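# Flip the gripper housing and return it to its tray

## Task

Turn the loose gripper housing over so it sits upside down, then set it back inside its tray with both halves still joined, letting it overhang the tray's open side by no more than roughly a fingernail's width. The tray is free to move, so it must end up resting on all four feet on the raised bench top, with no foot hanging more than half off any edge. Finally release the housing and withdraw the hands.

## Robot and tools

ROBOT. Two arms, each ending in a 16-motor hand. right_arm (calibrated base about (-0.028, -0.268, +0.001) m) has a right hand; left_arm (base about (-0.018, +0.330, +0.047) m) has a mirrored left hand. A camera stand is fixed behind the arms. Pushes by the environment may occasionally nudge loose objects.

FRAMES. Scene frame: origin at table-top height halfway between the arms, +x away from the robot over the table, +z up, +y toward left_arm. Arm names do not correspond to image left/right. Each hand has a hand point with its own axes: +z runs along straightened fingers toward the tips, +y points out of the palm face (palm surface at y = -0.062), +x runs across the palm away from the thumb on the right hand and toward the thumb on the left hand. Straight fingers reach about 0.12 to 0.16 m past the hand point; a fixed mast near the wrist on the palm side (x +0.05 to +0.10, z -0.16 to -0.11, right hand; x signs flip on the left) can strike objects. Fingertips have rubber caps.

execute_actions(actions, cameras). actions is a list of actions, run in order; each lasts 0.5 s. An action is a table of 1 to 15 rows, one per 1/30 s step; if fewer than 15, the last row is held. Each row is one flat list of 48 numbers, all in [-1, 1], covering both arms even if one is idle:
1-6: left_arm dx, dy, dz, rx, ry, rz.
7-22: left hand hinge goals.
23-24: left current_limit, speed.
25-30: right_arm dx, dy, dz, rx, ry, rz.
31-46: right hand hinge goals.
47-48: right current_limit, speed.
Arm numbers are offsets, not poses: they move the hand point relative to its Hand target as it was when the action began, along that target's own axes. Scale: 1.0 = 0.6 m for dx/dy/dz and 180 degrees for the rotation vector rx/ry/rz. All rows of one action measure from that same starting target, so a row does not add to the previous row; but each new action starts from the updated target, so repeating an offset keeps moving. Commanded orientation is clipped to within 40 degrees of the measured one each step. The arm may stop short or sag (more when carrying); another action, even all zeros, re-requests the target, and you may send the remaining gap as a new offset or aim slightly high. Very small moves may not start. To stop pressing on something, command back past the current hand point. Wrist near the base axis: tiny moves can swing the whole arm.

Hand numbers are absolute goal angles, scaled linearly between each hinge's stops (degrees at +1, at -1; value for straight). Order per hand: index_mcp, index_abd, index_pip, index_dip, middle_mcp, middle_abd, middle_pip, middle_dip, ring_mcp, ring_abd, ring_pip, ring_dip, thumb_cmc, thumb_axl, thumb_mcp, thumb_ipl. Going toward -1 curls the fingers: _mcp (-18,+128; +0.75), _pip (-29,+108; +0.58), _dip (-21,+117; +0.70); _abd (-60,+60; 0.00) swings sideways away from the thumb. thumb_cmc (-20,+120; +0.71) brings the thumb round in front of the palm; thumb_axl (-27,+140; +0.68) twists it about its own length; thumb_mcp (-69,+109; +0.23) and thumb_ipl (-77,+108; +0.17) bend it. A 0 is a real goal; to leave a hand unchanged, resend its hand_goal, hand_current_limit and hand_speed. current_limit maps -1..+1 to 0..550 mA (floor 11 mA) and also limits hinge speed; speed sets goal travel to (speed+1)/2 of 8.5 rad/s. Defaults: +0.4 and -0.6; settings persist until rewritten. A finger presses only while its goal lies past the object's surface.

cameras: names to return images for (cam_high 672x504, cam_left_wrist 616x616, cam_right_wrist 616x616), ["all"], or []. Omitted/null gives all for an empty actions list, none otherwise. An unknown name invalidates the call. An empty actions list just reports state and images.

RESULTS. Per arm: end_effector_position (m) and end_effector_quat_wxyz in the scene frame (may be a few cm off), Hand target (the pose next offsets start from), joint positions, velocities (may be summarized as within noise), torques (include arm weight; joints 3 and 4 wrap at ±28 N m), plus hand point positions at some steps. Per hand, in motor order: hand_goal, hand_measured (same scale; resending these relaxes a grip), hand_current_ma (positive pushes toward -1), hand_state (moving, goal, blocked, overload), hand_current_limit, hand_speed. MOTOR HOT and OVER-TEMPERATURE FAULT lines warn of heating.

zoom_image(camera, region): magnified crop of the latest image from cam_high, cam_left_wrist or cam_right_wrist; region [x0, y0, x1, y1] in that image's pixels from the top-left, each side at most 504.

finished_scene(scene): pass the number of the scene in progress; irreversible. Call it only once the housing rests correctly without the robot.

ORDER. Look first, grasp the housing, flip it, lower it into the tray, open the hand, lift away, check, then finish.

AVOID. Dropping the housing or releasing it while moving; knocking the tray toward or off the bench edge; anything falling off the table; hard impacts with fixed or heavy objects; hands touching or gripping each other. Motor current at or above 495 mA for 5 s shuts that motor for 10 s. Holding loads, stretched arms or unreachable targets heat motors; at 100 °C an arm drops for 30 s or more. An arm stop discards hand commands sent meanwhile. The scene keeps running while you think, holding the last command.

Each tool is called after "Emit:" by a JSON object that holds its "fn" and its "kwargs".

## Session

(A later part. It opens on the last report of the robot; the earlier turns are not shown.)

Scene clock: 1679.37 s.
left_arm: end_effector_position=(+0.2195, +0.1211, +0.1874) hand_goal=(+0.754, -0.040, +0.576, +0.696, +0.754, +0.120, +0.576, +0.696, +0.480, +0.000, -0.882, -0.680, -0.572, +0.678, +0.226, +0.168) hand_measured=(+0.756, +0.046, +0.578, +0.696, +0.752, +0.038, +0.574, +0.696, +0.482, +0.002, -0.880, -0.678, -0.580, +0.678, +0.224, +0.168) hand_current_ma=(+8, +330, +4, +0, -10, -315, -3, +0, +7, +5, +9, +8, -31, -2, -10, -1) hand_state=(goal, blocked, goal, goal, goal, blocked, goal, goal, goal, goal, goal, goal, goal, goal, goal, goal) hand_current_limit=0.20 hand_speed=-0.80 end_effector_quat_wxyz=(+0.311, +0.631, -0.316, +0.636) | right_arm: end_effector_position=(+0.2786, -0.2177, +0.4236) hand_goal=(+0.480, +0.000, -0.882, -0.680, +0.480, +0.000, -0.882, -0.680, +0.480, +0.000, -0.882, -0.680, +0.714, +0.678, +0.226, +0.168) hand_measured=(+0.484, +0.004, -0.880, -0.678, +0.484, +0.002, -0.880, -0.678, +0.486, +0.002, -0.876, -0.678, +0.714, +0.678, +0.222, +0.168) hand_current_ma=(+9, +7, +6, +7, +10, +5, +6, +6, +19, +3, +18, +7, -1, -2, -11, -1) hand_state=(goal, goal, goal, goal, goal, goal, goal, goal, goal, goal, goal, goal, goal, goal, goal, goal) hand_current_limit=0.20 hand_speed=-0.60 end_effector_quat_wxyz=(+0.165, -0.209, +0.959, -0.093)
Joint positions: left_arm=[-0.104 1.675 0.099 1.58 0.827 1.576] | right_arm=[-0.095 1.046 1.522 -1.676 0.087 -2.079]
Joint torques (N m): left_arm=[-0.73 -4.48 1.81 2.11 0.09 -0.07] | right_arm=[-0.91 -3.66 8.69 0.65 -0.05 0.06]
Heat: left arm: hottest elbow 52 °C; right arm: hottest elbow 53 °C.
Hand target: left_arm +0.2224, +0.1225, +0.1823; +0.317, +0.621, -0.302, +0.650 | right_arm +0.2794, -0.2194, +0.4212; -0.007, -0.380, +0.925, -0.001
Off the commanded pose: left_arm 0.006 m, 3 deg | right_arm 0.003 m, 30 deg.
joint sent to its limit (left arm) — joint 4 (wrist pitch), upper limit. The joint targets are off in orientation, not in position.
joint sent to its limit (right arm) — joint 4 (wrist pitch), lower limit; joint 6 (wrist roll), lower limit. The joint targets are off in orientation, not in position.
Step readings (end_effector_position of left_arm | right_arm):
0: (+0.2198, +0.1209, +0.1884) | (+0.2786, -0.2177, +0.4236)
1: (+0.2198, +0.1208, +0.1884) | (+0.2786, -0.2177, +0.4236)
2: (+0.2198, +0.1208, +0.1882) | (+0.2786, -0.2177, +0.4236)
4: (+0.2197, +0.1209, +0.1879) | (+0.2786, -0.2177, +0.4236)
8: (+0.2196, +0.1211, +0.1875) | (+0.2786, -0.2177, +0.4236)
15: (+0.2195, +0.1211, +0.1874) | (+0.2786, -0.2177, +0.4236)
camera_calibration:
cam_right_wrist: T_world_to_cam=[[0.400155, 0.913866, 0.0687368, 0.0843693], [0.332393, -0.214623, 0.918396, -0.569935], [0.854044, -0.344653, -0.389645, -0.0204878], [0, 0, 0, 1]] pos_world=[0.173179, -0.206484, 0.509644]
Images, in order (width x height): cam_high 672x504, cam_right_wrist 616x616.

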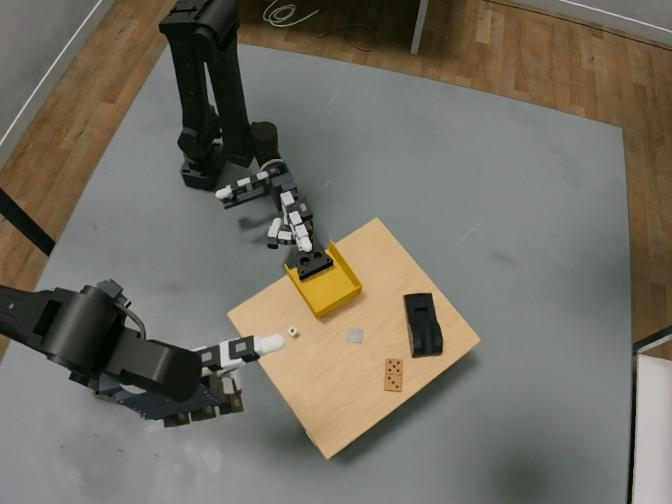

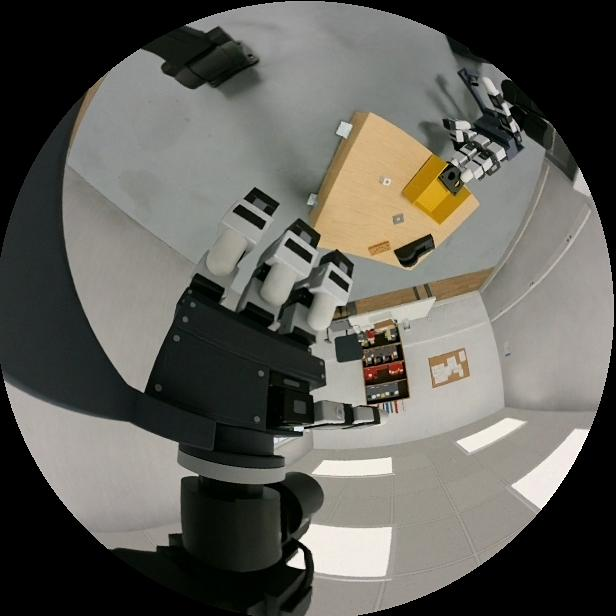

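Emit:
{"fn": "execute_actions", "kwargs": {"actions": [[[0,0,0.0,0,0.0,0,0.754,0.12,0.576,0.696,0.754,0.12,0.576,0.696,0.48,0,-0.882,-0.68,-0.572,0.678,0.226,0.168,0.2,-0.95,0,0,0,0,0,0,0.48,0,-0.882,-0.68,0.48,0,-0.882,-0.68,0.48,0,-0.882,-0.68,0.714,0.678,0.226,0.168,0.2,-0.6]]], "cameras": ["cam_high","cam_right_wrist"]}}

Emit:
{"fn": "zoom_image", "kwargs": {"camera": "cam_high", "region": [280, 220, 350, 290]}}

Emit:
{"fn": "zoom_image", "kwargs": {"camera": "cam_right_wrist", "region": [400, 130, 500, 230]}}

Scene clock: 1700.33 s.
left_arm: end_effector_position=(+0.2197, +0.1211, +0.1853) hand_goal=(+0.754, +0.120, +0.576, +0.696, +0.754, +0.120, +0.576, +0.696, +0.480, +0.000, -0.882, -0.680, -0.572, +0.678, +0.226, +0.168) hand_measured=(+0.756, +0.118, +0.578, +0.696, +0.752, +0.088, +0.574, +0.696, +0.482, +0.002, -0.880, -0.678, -0.580, +0.678, +0.224, +0.168) hand_current_ma=(+8, -6, +4, +0, -7, -113, -3, +0, +7, +5, +9, +8, -31, -2, -10, -1) hand_state=(goal, goal, goal, goal, goal, blocked, goal, goal, goal, goal, goal, goal, goal, goal, goal, goal) hand_current_limit=0.20 hand_speed=-0.95 end_effector_quat_wxyz=(+0.312, +0.635, -0.314, +0.633) | right_arm: end_effector_position=(+0.2786, -0.2177, +0.4236) hand_goal=(+0.480, +0.000, -0.882, -0.680, +0.480, +0.000, -0.882, -0.680, +0.480, +0.000, -0.882, -0.680, +0.714, +0.678, +0.226, +0.168) hand_measured=(+0.484, +0.004, -0.880, -0.678, +0.484, +0.002, -0.880, -0.678, +0.486, +0.002, -0.876, -0.678, +0.714, +0.678, +0.222, +0.168) hand_current_ma=(+9, +7, +6, +7, +10, +5, +6, +6, +19, +3, +18, +7, -1, -2, -11, -1) hand_state=(goal, goal, goal, goal, goal, goal, goal, goal, goal, goal, goal, goal, goal, goal, goal, goal) hand_current_limit=0.20 hand_speed=-0.60 end_effector_quat_wxyz=(+0.165, -0.209, +0.959, -0.093)
Joint positions: left_arm=[-0.103 1.684 0.099 1.58 0.827 1.576] | right_arm=[-0.095 1.046 1.522 -1.676 0.087 -2.079]
Joint torques (N m): left_arm=[-0.32 -5.3 1.72 2.07 0.11 -0.13] | right_arm=[-1.38 -3.6 8.64 0.75 -0.08 0.06]
Heat: left arm: hottest elbow 50 °C; right arm: hottest elbow 53 °C.
Hand target: left_arm +0.2225, +0.1226, +0.1823; +0.317, +0.621, -0.302, +0.650 | right_arm +0.2794, -0.2194, +0.4212; -0.007, -0.380, +0.925, -0.001
Off the commanded pose: left_arm 0.004 m, 3 deg | right_arm 0.003 m, 30 deg.
joint sent to its limit (left arm) — joint 4 (wrist pitch), upper limit. The joint targets are off in orientation, not in position.
joint sent to its limit (right arm) — joint 4 (wrist pitch), lower limit; joint 6 (wrist roll), lower limit. The joint targets are off in orientation, not in position.
Step readings (end_effector_position of left_arm | right_arm):
0: (+0.2195, +0.1211, +0.1874) | (+0.2786, -0.2177, +0.4236)
1: (+0.2195, +0.1211, +0.1874) | (+0.2786, -0.2177, +0.4236)
2: (+0.2195, +0.1211, +0.1874) | (+0.2786, -0.2177, +0.4236)
4: (+0.2195, +0.1211, +0.1874) | (+0.2786, -0.2177, +0.4236)
8: (+0.2195, +0.1211, +0.1873) | (+0.2786, -0.2177, +0.4236)
15: (+0.2197, +0.1211, +0.1863) | (+0.2786, -0.2177, +0.4236)
camera_calibration:
cam_right_wrist: T_world_to_cam=[[0.400155, 0.913866, 0.0687368, 0.0843693], [0.332393, -0.214623, 0.918396, -0.569935], [0.854044, -0.344653, -0.389645, -0.0204878], [0, 0, 0, 1]] pos_world=[0.173179, -0.206484, 0.509644]
Images, in order (width x height): cam_high 672x504, cam_right_wrist 616x616.

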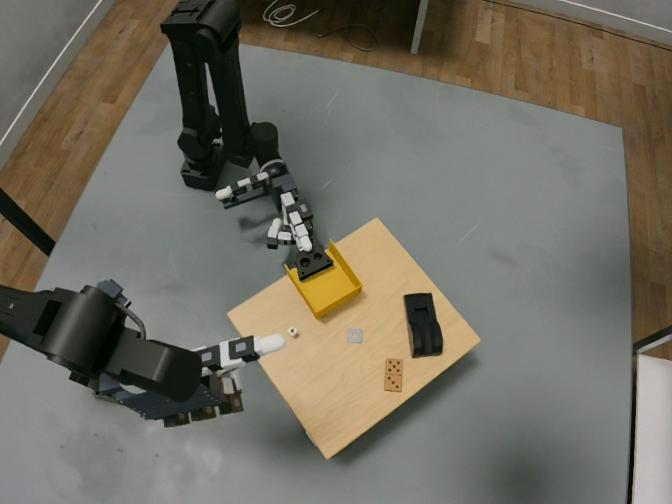

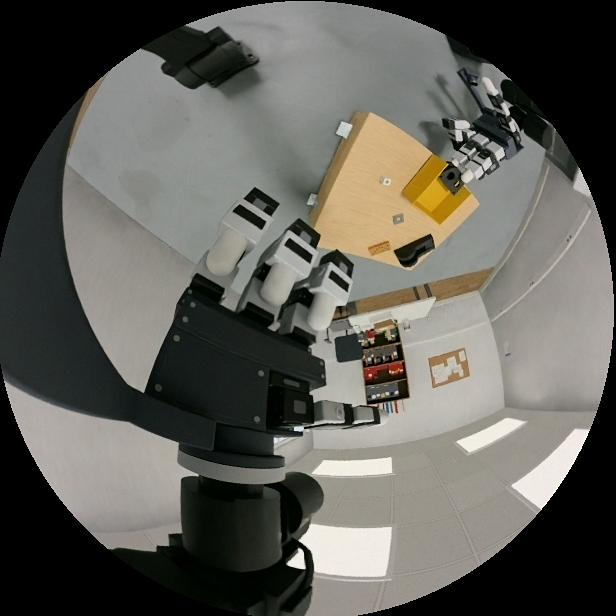

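Scaled by 7.200 from the camera's 672x504 image, which has a finer 960x720 frame.

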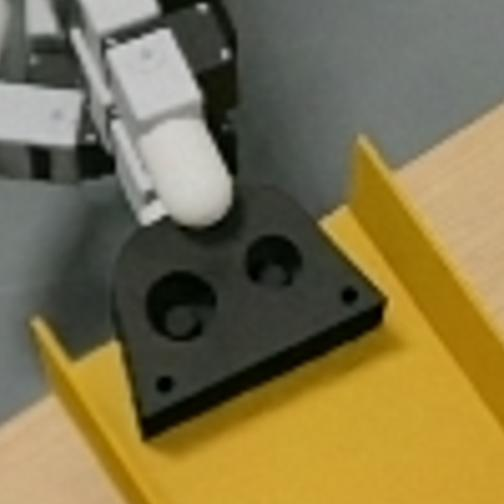

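Scaled by 5.040 from the camera's 616x616 image, which has a finer 880x880 frame.

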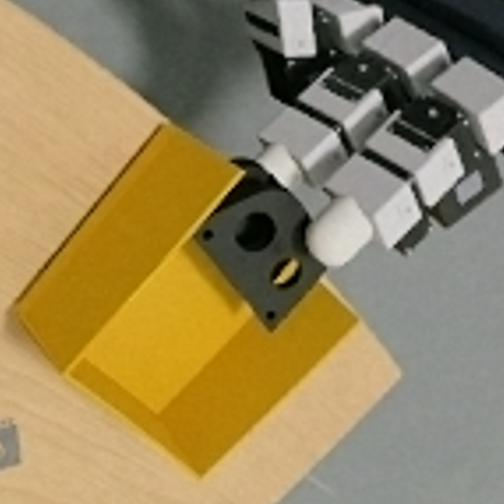

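Emit:
{"fn": "execute_actions", "kwargs": {"actions": [[[0,0,0.0,0,0.0,0,0.754,0.12,0.576,0.696,0.754,0.03,0.576,0.696,0.48,0,-0.882,-0.68,-0.572,0.678,0.226,0.168,0.2,-0.97,0,0,0,0,0,0,0.48,0,-0.882,-0.68,0.48,0,-0.882,-0.68,0.48,0,-0.882,-0.68,0.714,0.678,0.226,0.168,0.2,-0.6]],[[0,0,0.0,0,0.0,0,0.754,0.12,0.576,0.696,0.754,-0.1,0.576,0.696,0.48,0,-0.882,-0.68,-0.572,0.678,0.226,0.168,0.2,-0.95,0,0,0,0,0,0,0.48,0,-0.882,-0.68,0.48,0,-0.882,-0.68,0.48,0,-0.882,-0.68,0.714,0.678,0.226,0.168,0.2,-0.6]]], "cameras": ["cam_high","cam_right_wrist","cam_left_wrist"]}}

Emit:
{"fn": "zoom_image", "kwargs": {"camera": "cam_high", "region": [280, 220, 350, 290]}}

Emit:
{"fn": "zoom_image", "kwargs": {"camera": "cam_right_wrist", "region": [400, 130, 500, 230]}}

Emit:
{"fn": "zoom_image", "kwargs": {"camera": "cam_left_wrist", "region": [260, 180, 380, 300]}}

Scene clock: 1708.50 s.
left_arm: end_effector_position=(+0.2195, +0.1211, +0.1857) hand_goal=(+0.754, +0.120, +0.576, +0.696, +0.754, -0.100, +0.576, +0.696, +0.480, +0.000, -0.882, -0.680, -0.572, +0.678, +0.226, +0.168) hand_measured=(+0.756, +0.118, +0.578, +0.696, +0.752, +0.054, +0.574, +0.696, +0.482, +0.002, -0.880, -0.678, -0.580, +0.678, +0.224, +0.168) hand_current_ma=(+8, -6, +4, +0, -7, +330, -3, +0, +7, +5, +9, +8, -31, -2, -10, -1) hand_state=(goal, goal, goal, goal, goal, blocked, goal, goal, goal, goal, goal, goal, goal, goal, goal, goal) hand_current_limit=0.20 hand_speed=-0.95 end_effector_quat_wxyz=(+0.312, +0.633, -0.315, +0.634) | right_arm: end_effector_position=(+0.2786, -0.2177, +0.4236) hand_goal=(+0.480, +0.000, -0.882, -0.680, +0.480, +0.000, -0.882, -0.680, +0.480, +0.000, -0.882, -0.680, +0.714, +0.678, +0.226, +0.168) hand_measured=(+0.484, +0.004, -0.880, -0.678, +0.484, +0.002, -0.880, -0.678, +0.486, +0.002, -0.876, -0.678, +0.714, +0.678, +0.222, +0.168) hand_current_ma=(+9, +7, +6, +7, +10, +5, +6, +6, +19, +3, +18, +7, -1, -2, -11, -1) hand_state=(goal, goal, goal, goal, goal, goal, goal, goal, goal, goal, goal, goal, goal, goal, goal, goal) hand_current_limit=0.20 hand_speed=-0.60 end_effector_quat_wxyz=(+0.165, -0.209, +0.959, -0.093)
Joint positions: left_arm=[-0.103 1.684 0.099 1.583 0.827 1.576] | right_arm=[-0.095 1.046 1.522 -1.676 0.087 -2.079]
Joint torques (N m): left_arm=[-1.32 -5.71 1.89 2 0.09 -0.05] | right_arm=[-1.03 -3.66 8.75 0.69 -0.07 0.06]
Heat: left arm: hottest elbow 50 °C; right arm: hottest elbow 53 °C.
Hand target: left_arm +0.2224, +0.1225, +0.1824; +0.317, +0.620, -0.302, +0.650 | right_arm +0.2794, -0.2194, +0.4212; -0.007, -0.380, +0.925, -0.001
Off the commanded pose: left_arm 0.005 m, 3 deg | right_arm 0.003 m, 30 deg.
joint sent to its limit (left arm) — joint 4 (wrist pitch), upper limit. The joint targets are off in orientation, not in position.
joint sent to its limit (right arm) — joint 4 (wrist pitch), lower limit; joint 6 (wrist roll), lower limit. The joint targets are off in orientation, not in position.
Step readings (end_effector_position of left_arm | right_arm):
0: (+0.2197, +0.1211, +0.1853) | (+0.2786, -0.2177, +0.4236)
1: (+0.2197, +0.1211, +0.1853) | (+0.2786, -0.2177, +0.4236)
2: (+0.2197, +0.1211, +0.1853) | (+0.2786, -0.2177, +0.4236)
4: (+0.2197, +0.1211, +0.1853) | (+0.2786, -0.2177, +0.4236)
8: (+0.2197, +0.1211, +0.1853) | (+0.2786, -0.2177, +0.4236)
15: (+0.2197, +0.1211, +0.1853) | (+0.2786, -0.2177, +0.4236)
16: (+0.2196, +0.1211, +0.1853) | (+0.2786, -0.2177, +0.4236)
17: (+0.2196, +0.1211, +0.1853) | (+0.2786, -0.2177, +0.4236)
19: (+0.2196, +0.1211, +0.1853) | (+0.2786, -0.2177, +0.4236)
23: (+0.2196, +0.1211, +0.1853) | (+0.2786, -0.2177, +0.4236)
30: (+0.2195, +0.1211, +0.1855) | (+0.2786, -0.2177, +0.4236)
camera_calibration:
cam_left_wrist: T_world_to_cam=[[0.513179, 0.384147, -0.767514, -0.0460169], [-0.0202006, 0.899404, 0.436652, -0.230279], [0.858044, -0.208577, 0.469315, -0.12796], [0, 0, 0, 1]] pos_world=[0.128759, 0.198102, 0.125287]
cam_right_wrist: T_world_to_cam=[[0.400155, 0.913866, 0.0687368, 0.0843693], [0.332393, -0.214623, 0.918396, -0.569935], [0.854044, -0.344653, -0.389645, -0.0204878], [0, 0, 0, 1]] pos_world=[0.173179, -0.206484, 0.509644]

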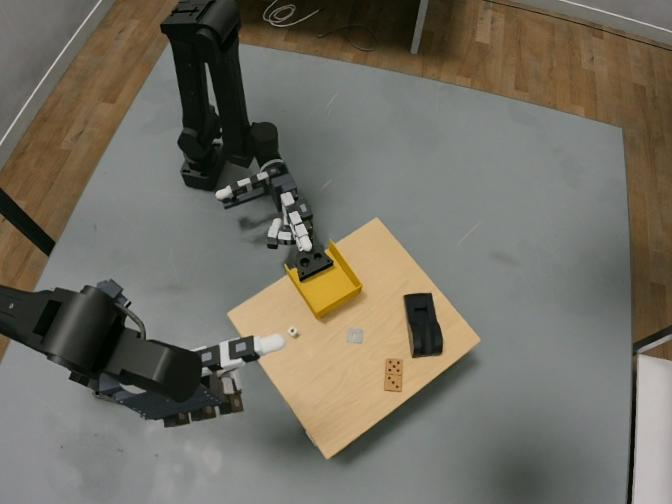

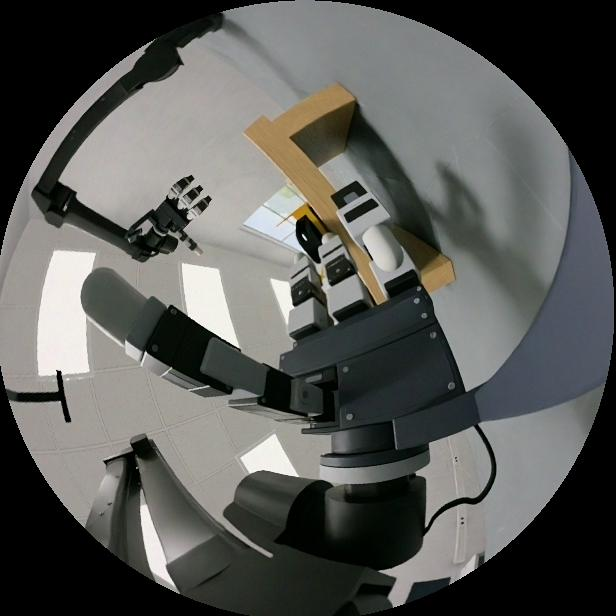

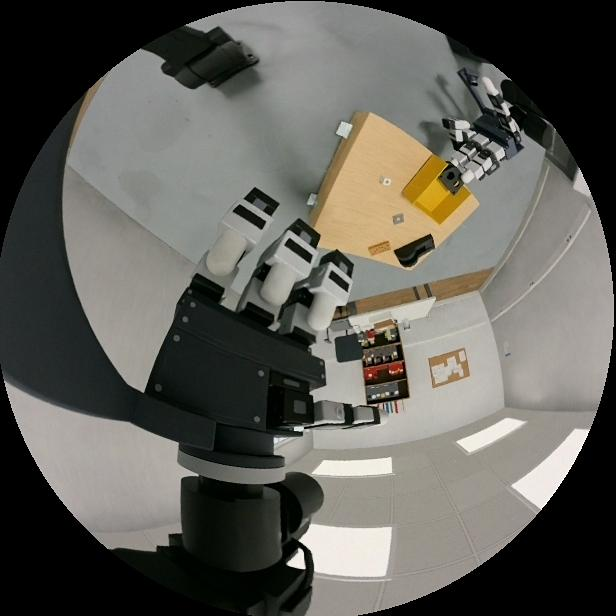

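Scaled by 7.200 from the camera's 672x504 image, which has a finer 960x720 frame.

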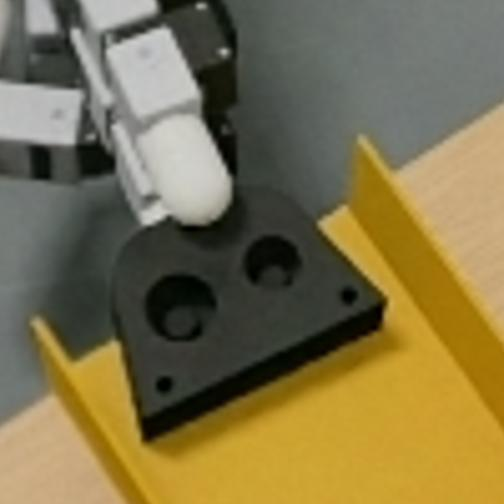

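Scaled by 5.040 from the camera's 616x616 image, which has a finer 880x880 frame.

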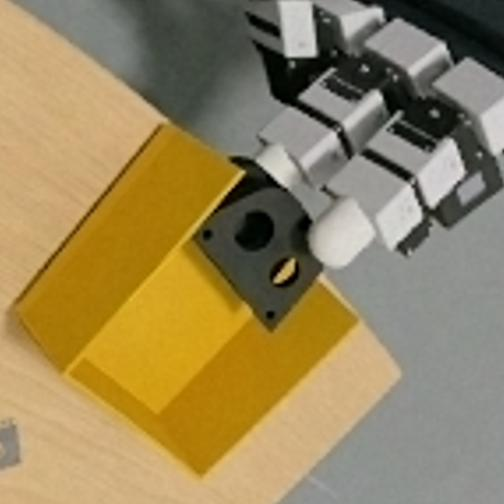

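Scaled by 4.200 from the camera's 616x616 image, which has a finer 880x880 frame.

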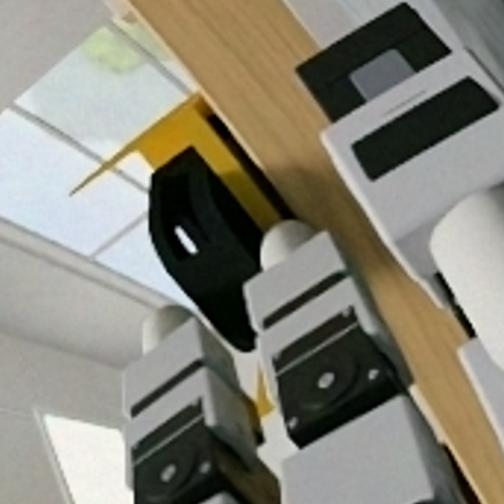

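Emit:
{"fn": "execute_actions", "kwargs": {"actions": [[[0,0,-0.0167,0,0.0,0,0.754,0.12,0.576,0.696,0.754,0.03,0.576,0.696,0.48,0,-0.882,-0.68,-0.572,0.678,0.226,0.168,0.0,-0.95,0,0,0,0,0,0,0.48,0,-0.882,-0.68,0.48,0,-0.882,-0.68,0.48,0,-0.882,-0.68,0.714,0.678,0.226,0.168,0.2,-0.6]]], "cameras": ["cam_high","cam_right_wrist","cam_left_wrist"]}}

Emit:
{"fn": "zoom_image", "kwargs": {"camera": "cam_high", "region": [280, 220, 350, 290]}}

Emit:
{"fn": "zoom_image", "kwargs": {"camera": "cam_right_wrist", "region": [400, 130, 500, 230]}}

Emit:
{"fn": "zoom_image", "kwargs": {"camera": "cam_left_wrist", "region": [260, 180, 380, 300]}}

Scene clock: 1751.07 s.
left_arm: end_effector_position=(+0.2171, +0.1287, +0.1847) hand_goal=(+0.754, +0.120, +0.576, +0.696, +0.754, +0.030, +0.576, +0.696, +0.480, +0.000, -0.882, -0.680, -0.572, +0.678, +0.226, +0.168) hand_measured=(+0.756, +0.118, +0.578, +0.696, +0.754, +0.016, +0.576, +0.696, +0.482, +0.002, -0.880, -0.678, -0.580, +0.678, +0.224, +0.168) hand_current_ma=(+7, -6, +4, +0, -1, -42, -1, +0, +7, +5, +9, +8, -31, -2, -9, -1) hand_state=(goal, goal, goal, goal, goal, goal, goal, goal, goal, goal, goal, goal, goal, goal, goal, goal) hand_current_limit=0.00 hand_speed=-0.95 end_effector_quat_wxyz=(+0.313, +0.636, -0.315, +0.632) | right_arm: end_effector_position=(+0.2786, -0.2177, +0.4236) hand_goal=(+0.480, +0.000, -0.882, -0.680, +0.480, +0.000, -0.882, -0.680, +0.480, +0.000, -0.882, -0.680, +0.714, +0.678, +0.226, +0.168) hand_measured=(+0.484, +0.004, -0.880, -0.678, +0.484, +0.002, -0.880, -0.678, +0.486, +0.002, -0.876, -0.678, +0.714, +0.678, +0.222, +0.168) hand_current_ma=(+9, +7, +6, +7, +10, +5, +6, +6, +19, +3, +18, +7, -1, -2, -11, -1) hand_state=(goal, goal, goal, goal, goal, goal, goal, goal, goal, goal, goal, goal, goal, goal, goal, goal) hand_current_limit=0.20 hand_speed=-0.60 end_effector_quat_wxyz=(+0.165, -0.209, +0.959, -0.093)
Joint positions: left_arm=[-0.066 1.684 0.092 1.583 0.866 1.577] | right_arm=[-0.095 1.046 1.522 -1.676 0.087 -2.079]
Joint torques (N m): left_arm=[-0.97 -6.95 0.92 2.03 0.09 -0.01] | right_arm=[-0.97 -3.55 8.65 0.61 -0.07 0.05]
Heat: left arm: hottest elbow 48 °C; right arm: hottest elbow 53 °C.
Hand target: left_arm +0.2162, +0.1304, +0.1819; +0.317, +0.620, -0.303, +0.650 | right_arm +0.2794, -0.2194, +0.4212; -0.007, -0.380, +0.925, -0.001
Off the commanded pose: left_arm 0.003 m, 3 deg | right_arm 0.003 m, 30 deg.
joint sent to its limit (left arm) — joint 4 (wrist pitch), upper limit. The joint targets are off in orientation, not in position.
joint sent to its limit (right arm) — joint 4 (wrist pitch), lower limit; joint 6 (wrist roll), lower limit. The joint targets are off in orientation, not in position.
Step readings (end_effector_position of left_arm | right_arm):
0: (+0.2195, +0.1211, +0.1857) | (+0.2786, -0.2177, +0.4236)
1: (+0.2193, +0.1212, +0.1857) | (+0.2786, -0.2177, +0.4236)
2: (+0.2187, +0.1216, +0.1857) | (+0.2786, -0.2177, +0.4236)
4: (+0.2181, +0.1237, +0.1856) | (+0.2786, -0.2177, +0.4236)
8: (+0.2176, +0.1276, +0.1849) | (+0.2786, -0.2177, +0.4236)
15: (+0.2173, +0.1287, +0.1847) | (+0.2786, -0.2177, +0.4236)
camera_calibration:
cam_left_wrist: T_world_to_cam=[[0.508283, 0.384615, -0.770532, -0.0468456], [-0.0166407, 0.898949, 0.437738, -0.237661], [0.861029, -0.209673, 0.46332, -0.123337], [0, 0, 0, 1]] pos_world=[0.126052, 0.205802, 0.125082]
cam_right_wrist: T_world_to_cam=[[0.400155, 0.913866, 0.0687368, 0.0843693], [0.332393, -0.214623, 0.918396, -0.569935], [0.854044, -0.344653, -0.389645, -0.0204878], [0, 0, 0, 1]] pos_world=[0.173179, -0.206484, 0.509644]

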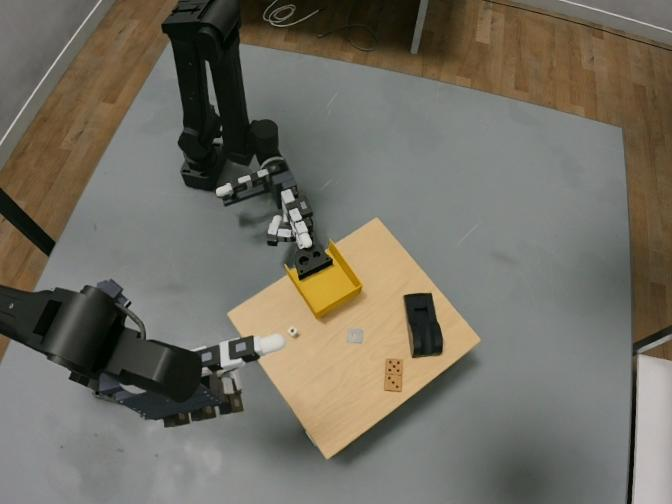

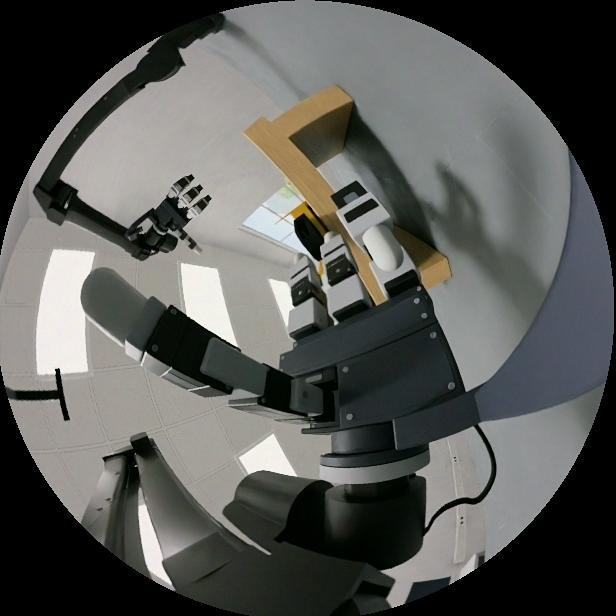

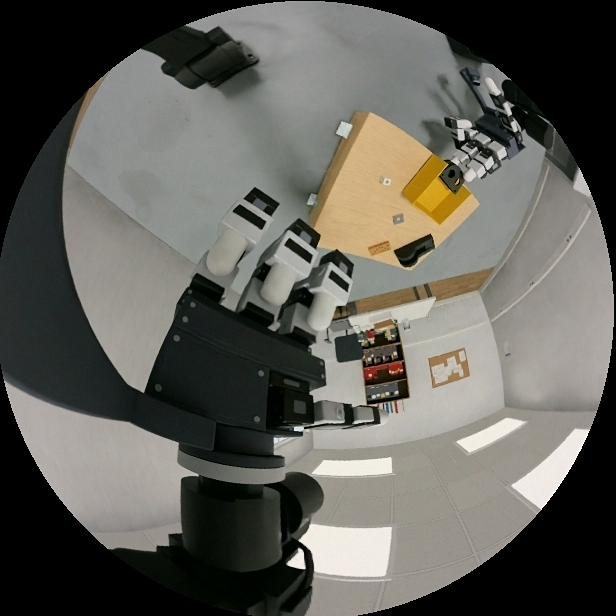

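Scaled by 7.200 from the camera's 672x504 image, which has a finer 960x720 frame.

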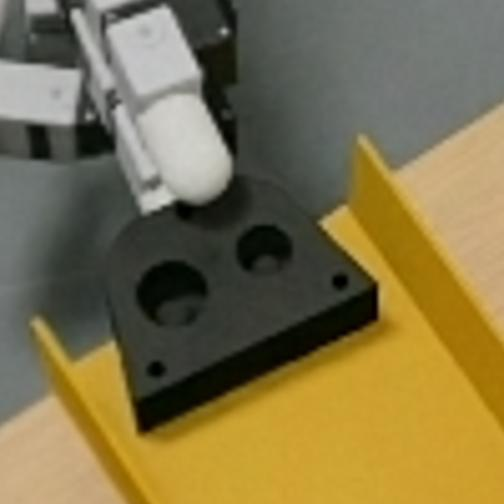

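Scaled by 5.040 from the camera's 616x616 image, which has a finer 880x880 frame.

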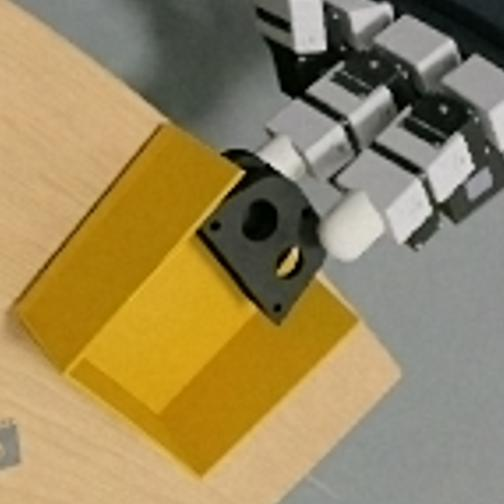

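Scaled by 4.200 from the camera's 616x616 image, which has a finer 880x880 frame.

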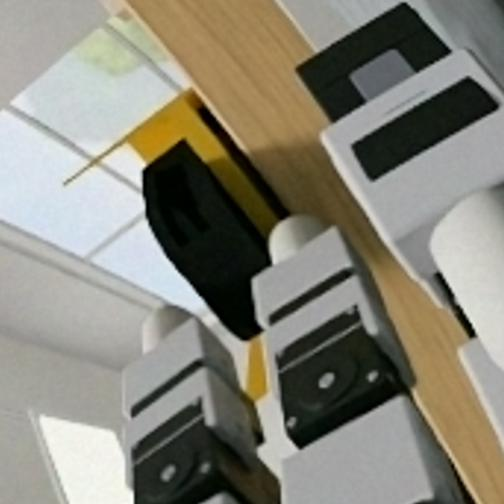

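Emit:
{"fn": "execute_actions", "kwargs": {"actions": [[[0,0,0,0,0.0,0,0.754,0.12,0.576,0.696,0.754,-0.03,0.576,0.696,0.48,0,-0.882,-0.68,-0.572,0.678,0.226,0.168,0.0,-0.97,0,0,0,0,0,0,0.48,0,-0.882,-0.68,0.48,0,-0.882,-0.68,0.48,0,-0.882,-0.68,0.714,0.678,0.226,0.168,0.2,-0.6]]], "cameras": ["cam_high","cam_right_wrist","cam_left_wrist"]}}

Emit:
{"fn": "zoom_image", "kwargs": {"camera": "cam_high", "region": [280, 220, 350, 290]}}

Emit:
{"fn": "zoom_image", "kwargs": {"camera": "cam_left_wrist", "region": [260, 180, 380, 300]}}

Scene clock: 1766.00 s.
left_arm: end_effector_position=(+0.2171, +0.1287, +0.1847) hand_goal=(+0.754, +0.120, +0.576, +0.696, +0.754, -0.030, +0.576, +0.696, +0.480, +0.000, -0.882, -0.680, -0.572, +0.678, +0.226, +0.168) hand_measured=(+0.756, +0.118, +0.578, +0.696, +0.754, -0.032, +0.576, +0.696, +0.482, +0.002, -0.880, -0.678, -0.580, +0.678, +0.224, +0.168) hand_current_ma=(+7, -6, +4, +0, -1, -4, -1, +0, +7, +5, +9, +8, -31, -2, -9, -1) hand_state=(goal, goal, goal, goal, goal, goal, goal, goal, goal, goal, goal, goal, goal, goal, goal, goal) hand_current_limit=0.00 hand_speed=-0.97 end_effector_quat_wxyz=(+0.313, +0.636, -0.315, +0.632) | right_arm: end_effector_position=(+0.2786, -0.2177, +0.4236) hand_goal=(+0.480, +0.000, -0.882, -0.680, +0.480, +0.000, -0.882, -0.680, +0.480, +0.000, -0.882, -0.680, +0.714, +0.678, +0.226, +0.168) hand_measured=(+0.484, +0.004, -0.880, -0.678, +0.484, +0.002, -0.880, -0.678, +0.486, +0.002, -0.876, -0.678, +0.714, +0.678, +0.222, +0.168) hand_current_ma=(+9, +7, +6, +7, +10, +5, +6, +6, +19, +3, +18, +7, -1, -2, -11, -1) hand_state=(goal, goal, goal, goal, goal, goal, goal, goal, goal, goal, goal, goal, goal, goal, goal, goal) hand_current_limit=0.20 hand_speed=-0.60 end_effector_quat_wxyz=(+0.165, -0.209, +0.959, -0.093)
Joint positions: left_arm=[-0.066 1.684 0.092 1.583 0.866 1.577] | right_arm=[-0.095 1.046 1.522 -1.676 0.087 -2.079]
Joint torques (N m): left_arm=[-0.5 -6.12 1.05 1.92 0.14 0.02] | right_arm=[-1.14 -3.78 8.73 0.73 -0.06 0.06]
Heat: left arm: hottest elbow 47 °C; right arm: hottest elbow 53 °C.
Hand target: left_arm +0.2162, +0.1304, +0.1819; +0.317, +0.620, -0.303, +0.650 | right_arm +0.2794, -0.2194, +0.4212; -0.007, -0.380, +0.925, -0.001
Off the commanded pose: left_arm 0.003 m, 3 deg | right_arm 0.003 m, 30 deg.
joint sent to its limit (left arm) — joint 4 (wrist pitch), upper limit. The joint targets are off in orientation, not in position.
joint sent to its limit (right arm) — joint 4 (wrist pitch), lower limit; joint 6 (wrist roll), lower limit. The joint targets are off in orientation, not in position.
Step readings (end_effector_position of left_arm | right_arm):
0: (+0.2171, +0.1287, +0.1847) | (+0.2786, -0.2177, +0.4236)
1: (+0.2171, +0.1287, +0.1847) | (+0.2786, -0.2177, +0.4236)
2: (+0.2171, +0.1287, +0.1847) | (+0.2786, -0.2177, +0.4236)
4: (+0.2171, +0.1287, +0.1847) | (+0.2786, -0.2177, +0.4236)
8: (+0.2171, +0.1287, +0.1847) | (+0.2786, -0.2177, +0.4236)
15: (+0.2171, +0.1287, +0.1847) | (+0.2786, -0.2177, +0.4236)
camera_calibration:
cam_left_wrist: T_world_to_cam=[[0.508283, 0.384615, -0.770532, -0.0468456], [-0.0166407, 0.898949, 0.437738, -0.237661], [0.861029, -0.209673, 0.46332, -0.123337], [0, 0, 0, 1]] pos_world=[0.126052, 0.205802, 0.125082]
cam_right_wrist: T_world_to_cam=[[0.400155, 0.913866, 0.0687368, 0.0843693], [0.332393, -0.214623, 0.918396, -0.569935], [0.854044, -0.344653, -0.389645, -0.0204878], [0, 0, 0, 1]] pos_world=[0.173179, -0.206484, 0.509644]

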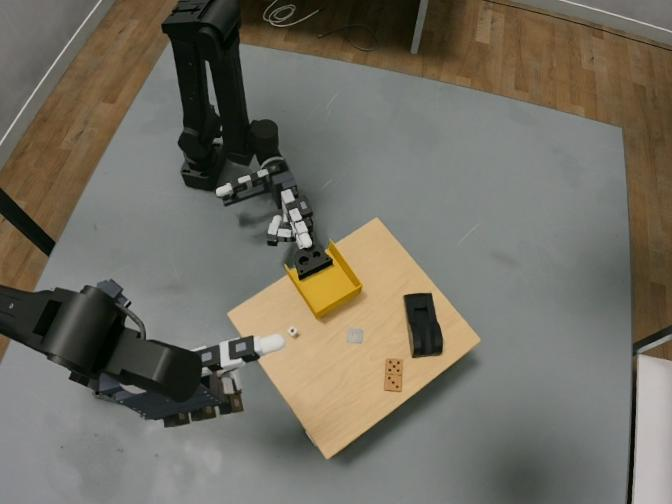

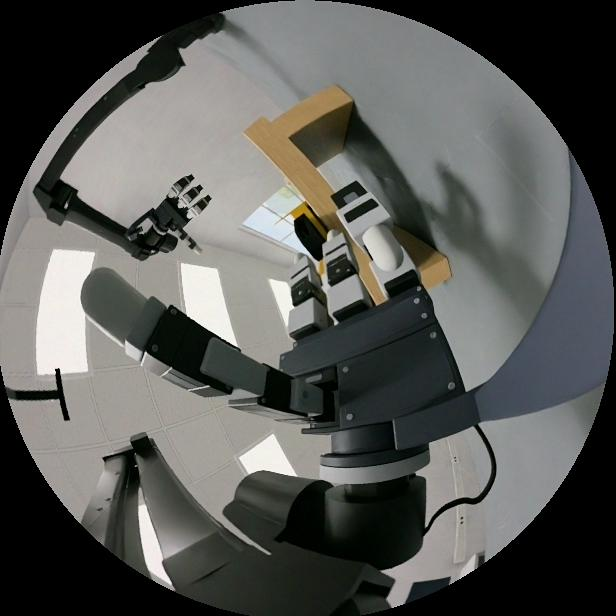

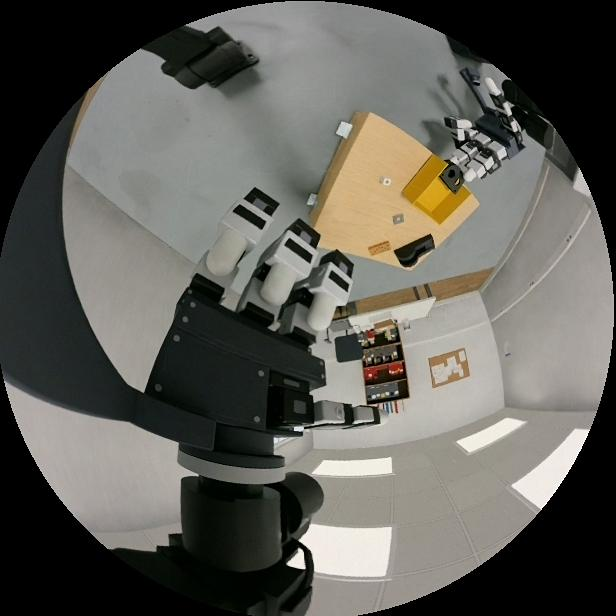

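Scaled by 7.200 from the camera's 672x504 image, which has a finer 960x720 frame.

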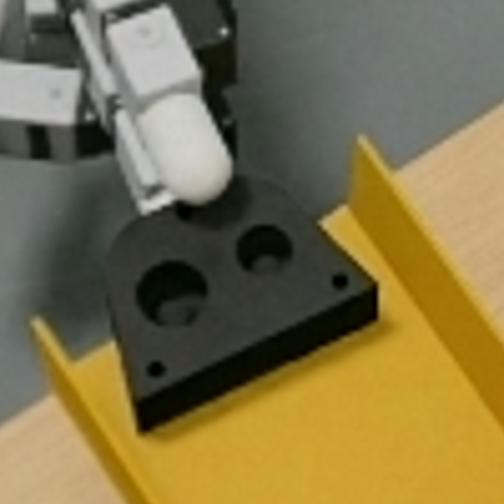

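Scaled by 4.200 from the camera's 616x616 image, which has a finer 880x880 frame.

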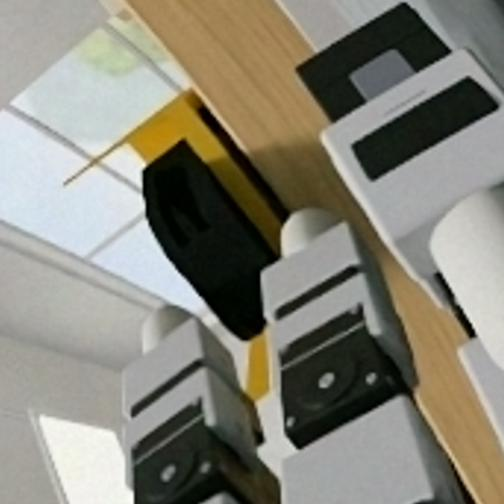

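Emit:
{"fn": "execute_actions", "kwargs": {"actions": [[[0,0,-0.055,0,0.0,0,0.754,0.12,0.576,0.696,0.754,-0.03,0.576,0.696,0.48,0,-0.882,-0.68,-0.572,0.678,0.226,0.168,0.0,-0.8,0,0,0,0,0,0,0.48,0,-0.882,-0.68,0.48,0,-0.882,-0.68,0.48,0,-0.882,-0.68,0.714,0.678,0.226,0.168,0.2,-0.6]],[[0.05,0,0,0,0.0,0,0.754,0.12,0.576,0.696,0.754,0.0,0.576,0.696,0.48,0,-0.882,-0.68,-0.572,0.678,0.226,0.168,0.0,-0.8,0,0,0,0,0,0,0.48,0,-0.882,-0.68,0.48,0,-0.882,-0.68,0.48,0,-0.882,-0.68,0.714,0.678,0.226,0.168,0.2,-0.6]]], "cameras": ["cam_high","cam_right_wrist","cam_left_wrist"]}}

Emit:
{"fn": "zoom_image", "kwargs": {"camera": "cam_high", "region": [270, 210, 370, 310]}}

Emit:
{"fn": "zoom_image", "kwargs": {"camera": "cam_left_wrist", "region": [260, 180, 380, 300]}}

Emit:
{"fn": "zoom_image", "kwargs": {"camera": "cam_right_wrist", "region": [400, 130, 500, 230]}}

Scene clock: 1794.57 s.
left_arm: end_effector_position=(+0.1949, +0.1557, +0.2068) hand_goal=(+0.754, +0.120, +0.576, +0.696, +0.754, +0.000, +0.576, +0.696, +0.480, +0.000, -0.882, -0.680, -0.572, +0.678, +0.226, +0.168) hand_measured=(+0.756, +0.118, +0.578, +0.696, +0.754, -0.012, +0.576, +0.696, +0.482, +0.002, -0.880, -0.678, -0.580, +0.678, +0.224, +0.168) hand_current_ma=(+5, -6, +4, +0, -1, -39, -1, +0, +7, +5, +9, +8, -31, -2, -8, -1) hand_state=(goal, goal, goal, goal, goal, goal, goal, goal, goal, goal, goal, goal, goal, goal, goal, goal) hand_current_limit=0.00 hand_speed=-0.80 end_effector_quat_wxyz=(+0.315, +0.622, -0.311, +0.645) | right_arm: end_effector_position=(+0.2786, -0.2177, +0.4236) hand_goal=(+0.480, +0.000, -0.882, -0.680, +0.480, +0.000, -0.882, -0.680, +0.480, +0.000, -0.882, -0.680, +0.714, +0.678, +0.226, +0.168) hand_measured=(+0.484, +0.004, -0.880, -0.678, +0.484, +0.002, -0.880, -0.678, +0.486, +0.002, -0.876, -0.678, +0.714, +0.678, +0.222, +0.168) hand_current_ma=(+9, +7, +6, +7, +10, +5, +6, +6, +19, +3, +18, +7, -1, -2, -11, -1) hand_state=(goal, goal, goal, goal, goal, goal, goal, goal, goal, goal, goal, goal, goal, goal, goal, goal) hand_current_limit=0.20 hand_speed=-0.60 end_effector_quat_wxyz=(+0.165, -0.209, +0.959, -0.093)
Joint positions: left_arm=[0.076 1.557 0.033 1.583 1.005 1.53] | right_arm=[-0.095 1.046 1.522 -1.676 0.087 -2.079]
Joint torques (N m): left_arm=[-0.21 -5.42 1.39 1.66 -0.19 -0.28] | right_arm=[-0.91 -3.31 8.62 0.68 -0.06 0.03]
Heat: left arm: hottest elbow 47 °C; right arm: hottest elbow 53 °C.
Hand target: left_arm +0.1951, +0.1575, +0.2103; +0.317, +0.620, -0.302, +0.650 | right_arm +0.2794, -0.2194, +0.4212; -0.007, -0.380, +0.925, -0.001
Off the commanded pose: left_arm 0.004 m, 1 deg | right_arm 0.003 m, 30 deg.
joint sent to its limit (left arm) — joint 4 (wrist pitch), upper limit. The joint targets still meet the commanded pose.
joint sent to its limit (right arm) — joint 4 (wrist pitch), lower limit; joint 6 (wrist roll), lower limit. The joint targets are off in orientation, not in position.
Step readings (end_effector_position of left_arm | right_arm):
0: (+0.2171, +0.1287, +0.1847) | (+0.2786, -0.2177, +0.4236)
1: (+0.2164, +0.1289, +0.1846) | (+0.2786, -0.2177, +0.4236)
2: (+0.2135, +0.1298, +0.1842) | (+0.2786, -0.2177, +0.4236)
4: (+0.2063, +0.1360, +0.1823) | (+0.2786, -0.2177, +0.4236)
8: (+0.1971, +0.1483, +0.1797) | (+0.2786, -0.2177, +0.4236)
15: (+0.1965, +0.1546, +0.1798) | (+0.2786, -0.2177, +0.4236)
16: (+0.1964, +0.1547, +0.1799) | (+0.2786, -0.2177, +0.4236)
17: (+0.1965, +0.1548, +0.1808) | (+0.2786, -0.2177, +0.4236)
19: (+0.1965, +0.1549, +0.1864) | (+0.2786, -0.2177, +0.4236)
23: (+0.1962, +0.1552, +0.2004) | (+0.2786, -0.2177, +0.4236)
30: (+0.1948, +0.1555, +0.2060) | (+0.2786, -0.2177, +0.4236)
camera_calibration:
cam_left_wrist: T_world_to_cam=[[0.530784, 0.367434, -0.763715, -0.0320459], [-0.031797, 0.90913, 0.415297, -0.265923], [0.84691, -0.196149, 0.494235, -0.114446], [0, 0, 0, 1]] pos_world=[0.105479, 0.231085, 0.142526]
cam_right_wrist: T_world_to_cam=[[0.400155, 0.913866, 0.0687368, 0.0843693], [0.332393, -0.214623, 0.918396, -0.569935], [0.854044, -0.344653, -0.389645, -0.0204878], [0, 0, 0, 1]] pos_world=[0.173179, -0.206484, 0.509644]

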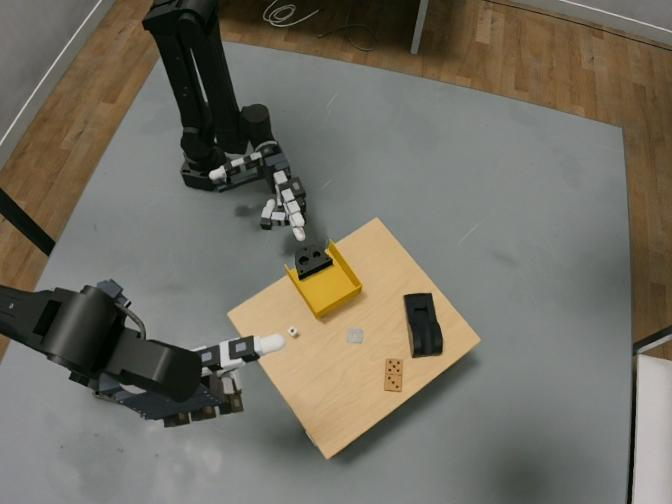

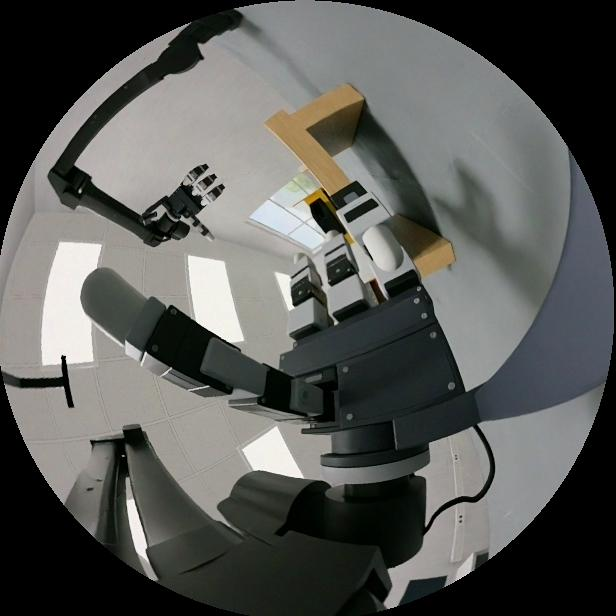

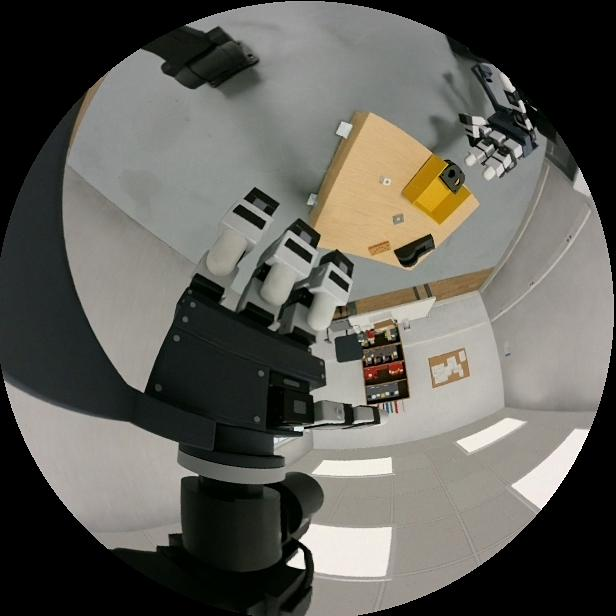

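Scaled by 5.040 from the camera's 672x504 image, which has a finer 960x720 frame.

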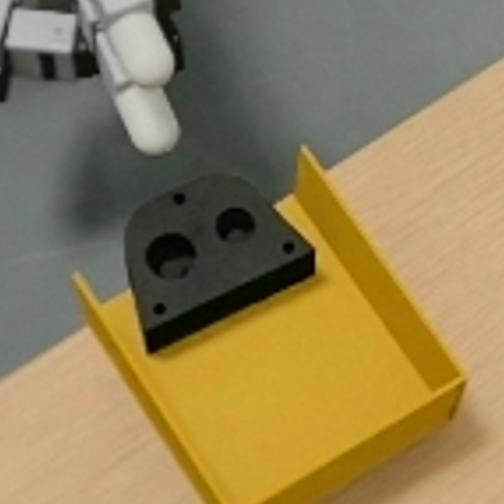

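Scaled by 4.200 from the camera's 616x616 image, which has a finer 880x880 frame.

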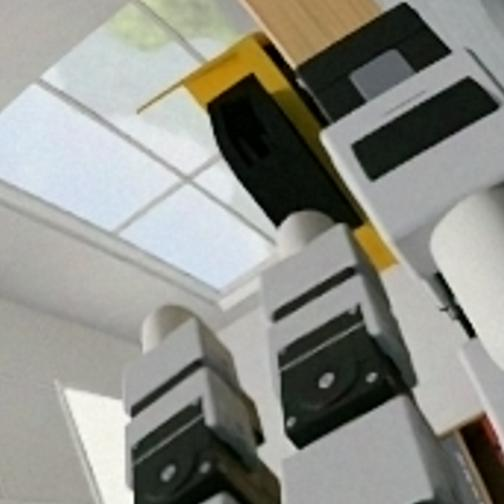

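Scaled by 5.040 from the camera's 616x616 image, which has a finer 880x880 frame.

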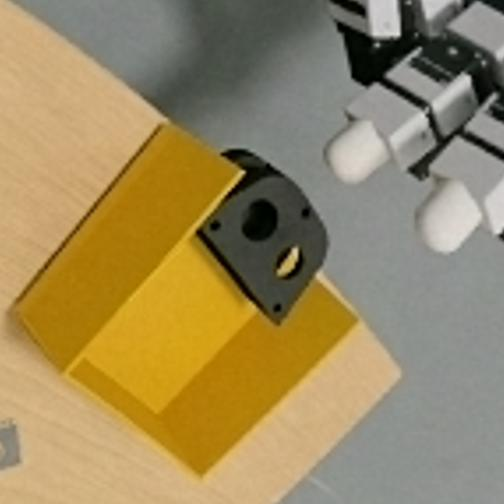

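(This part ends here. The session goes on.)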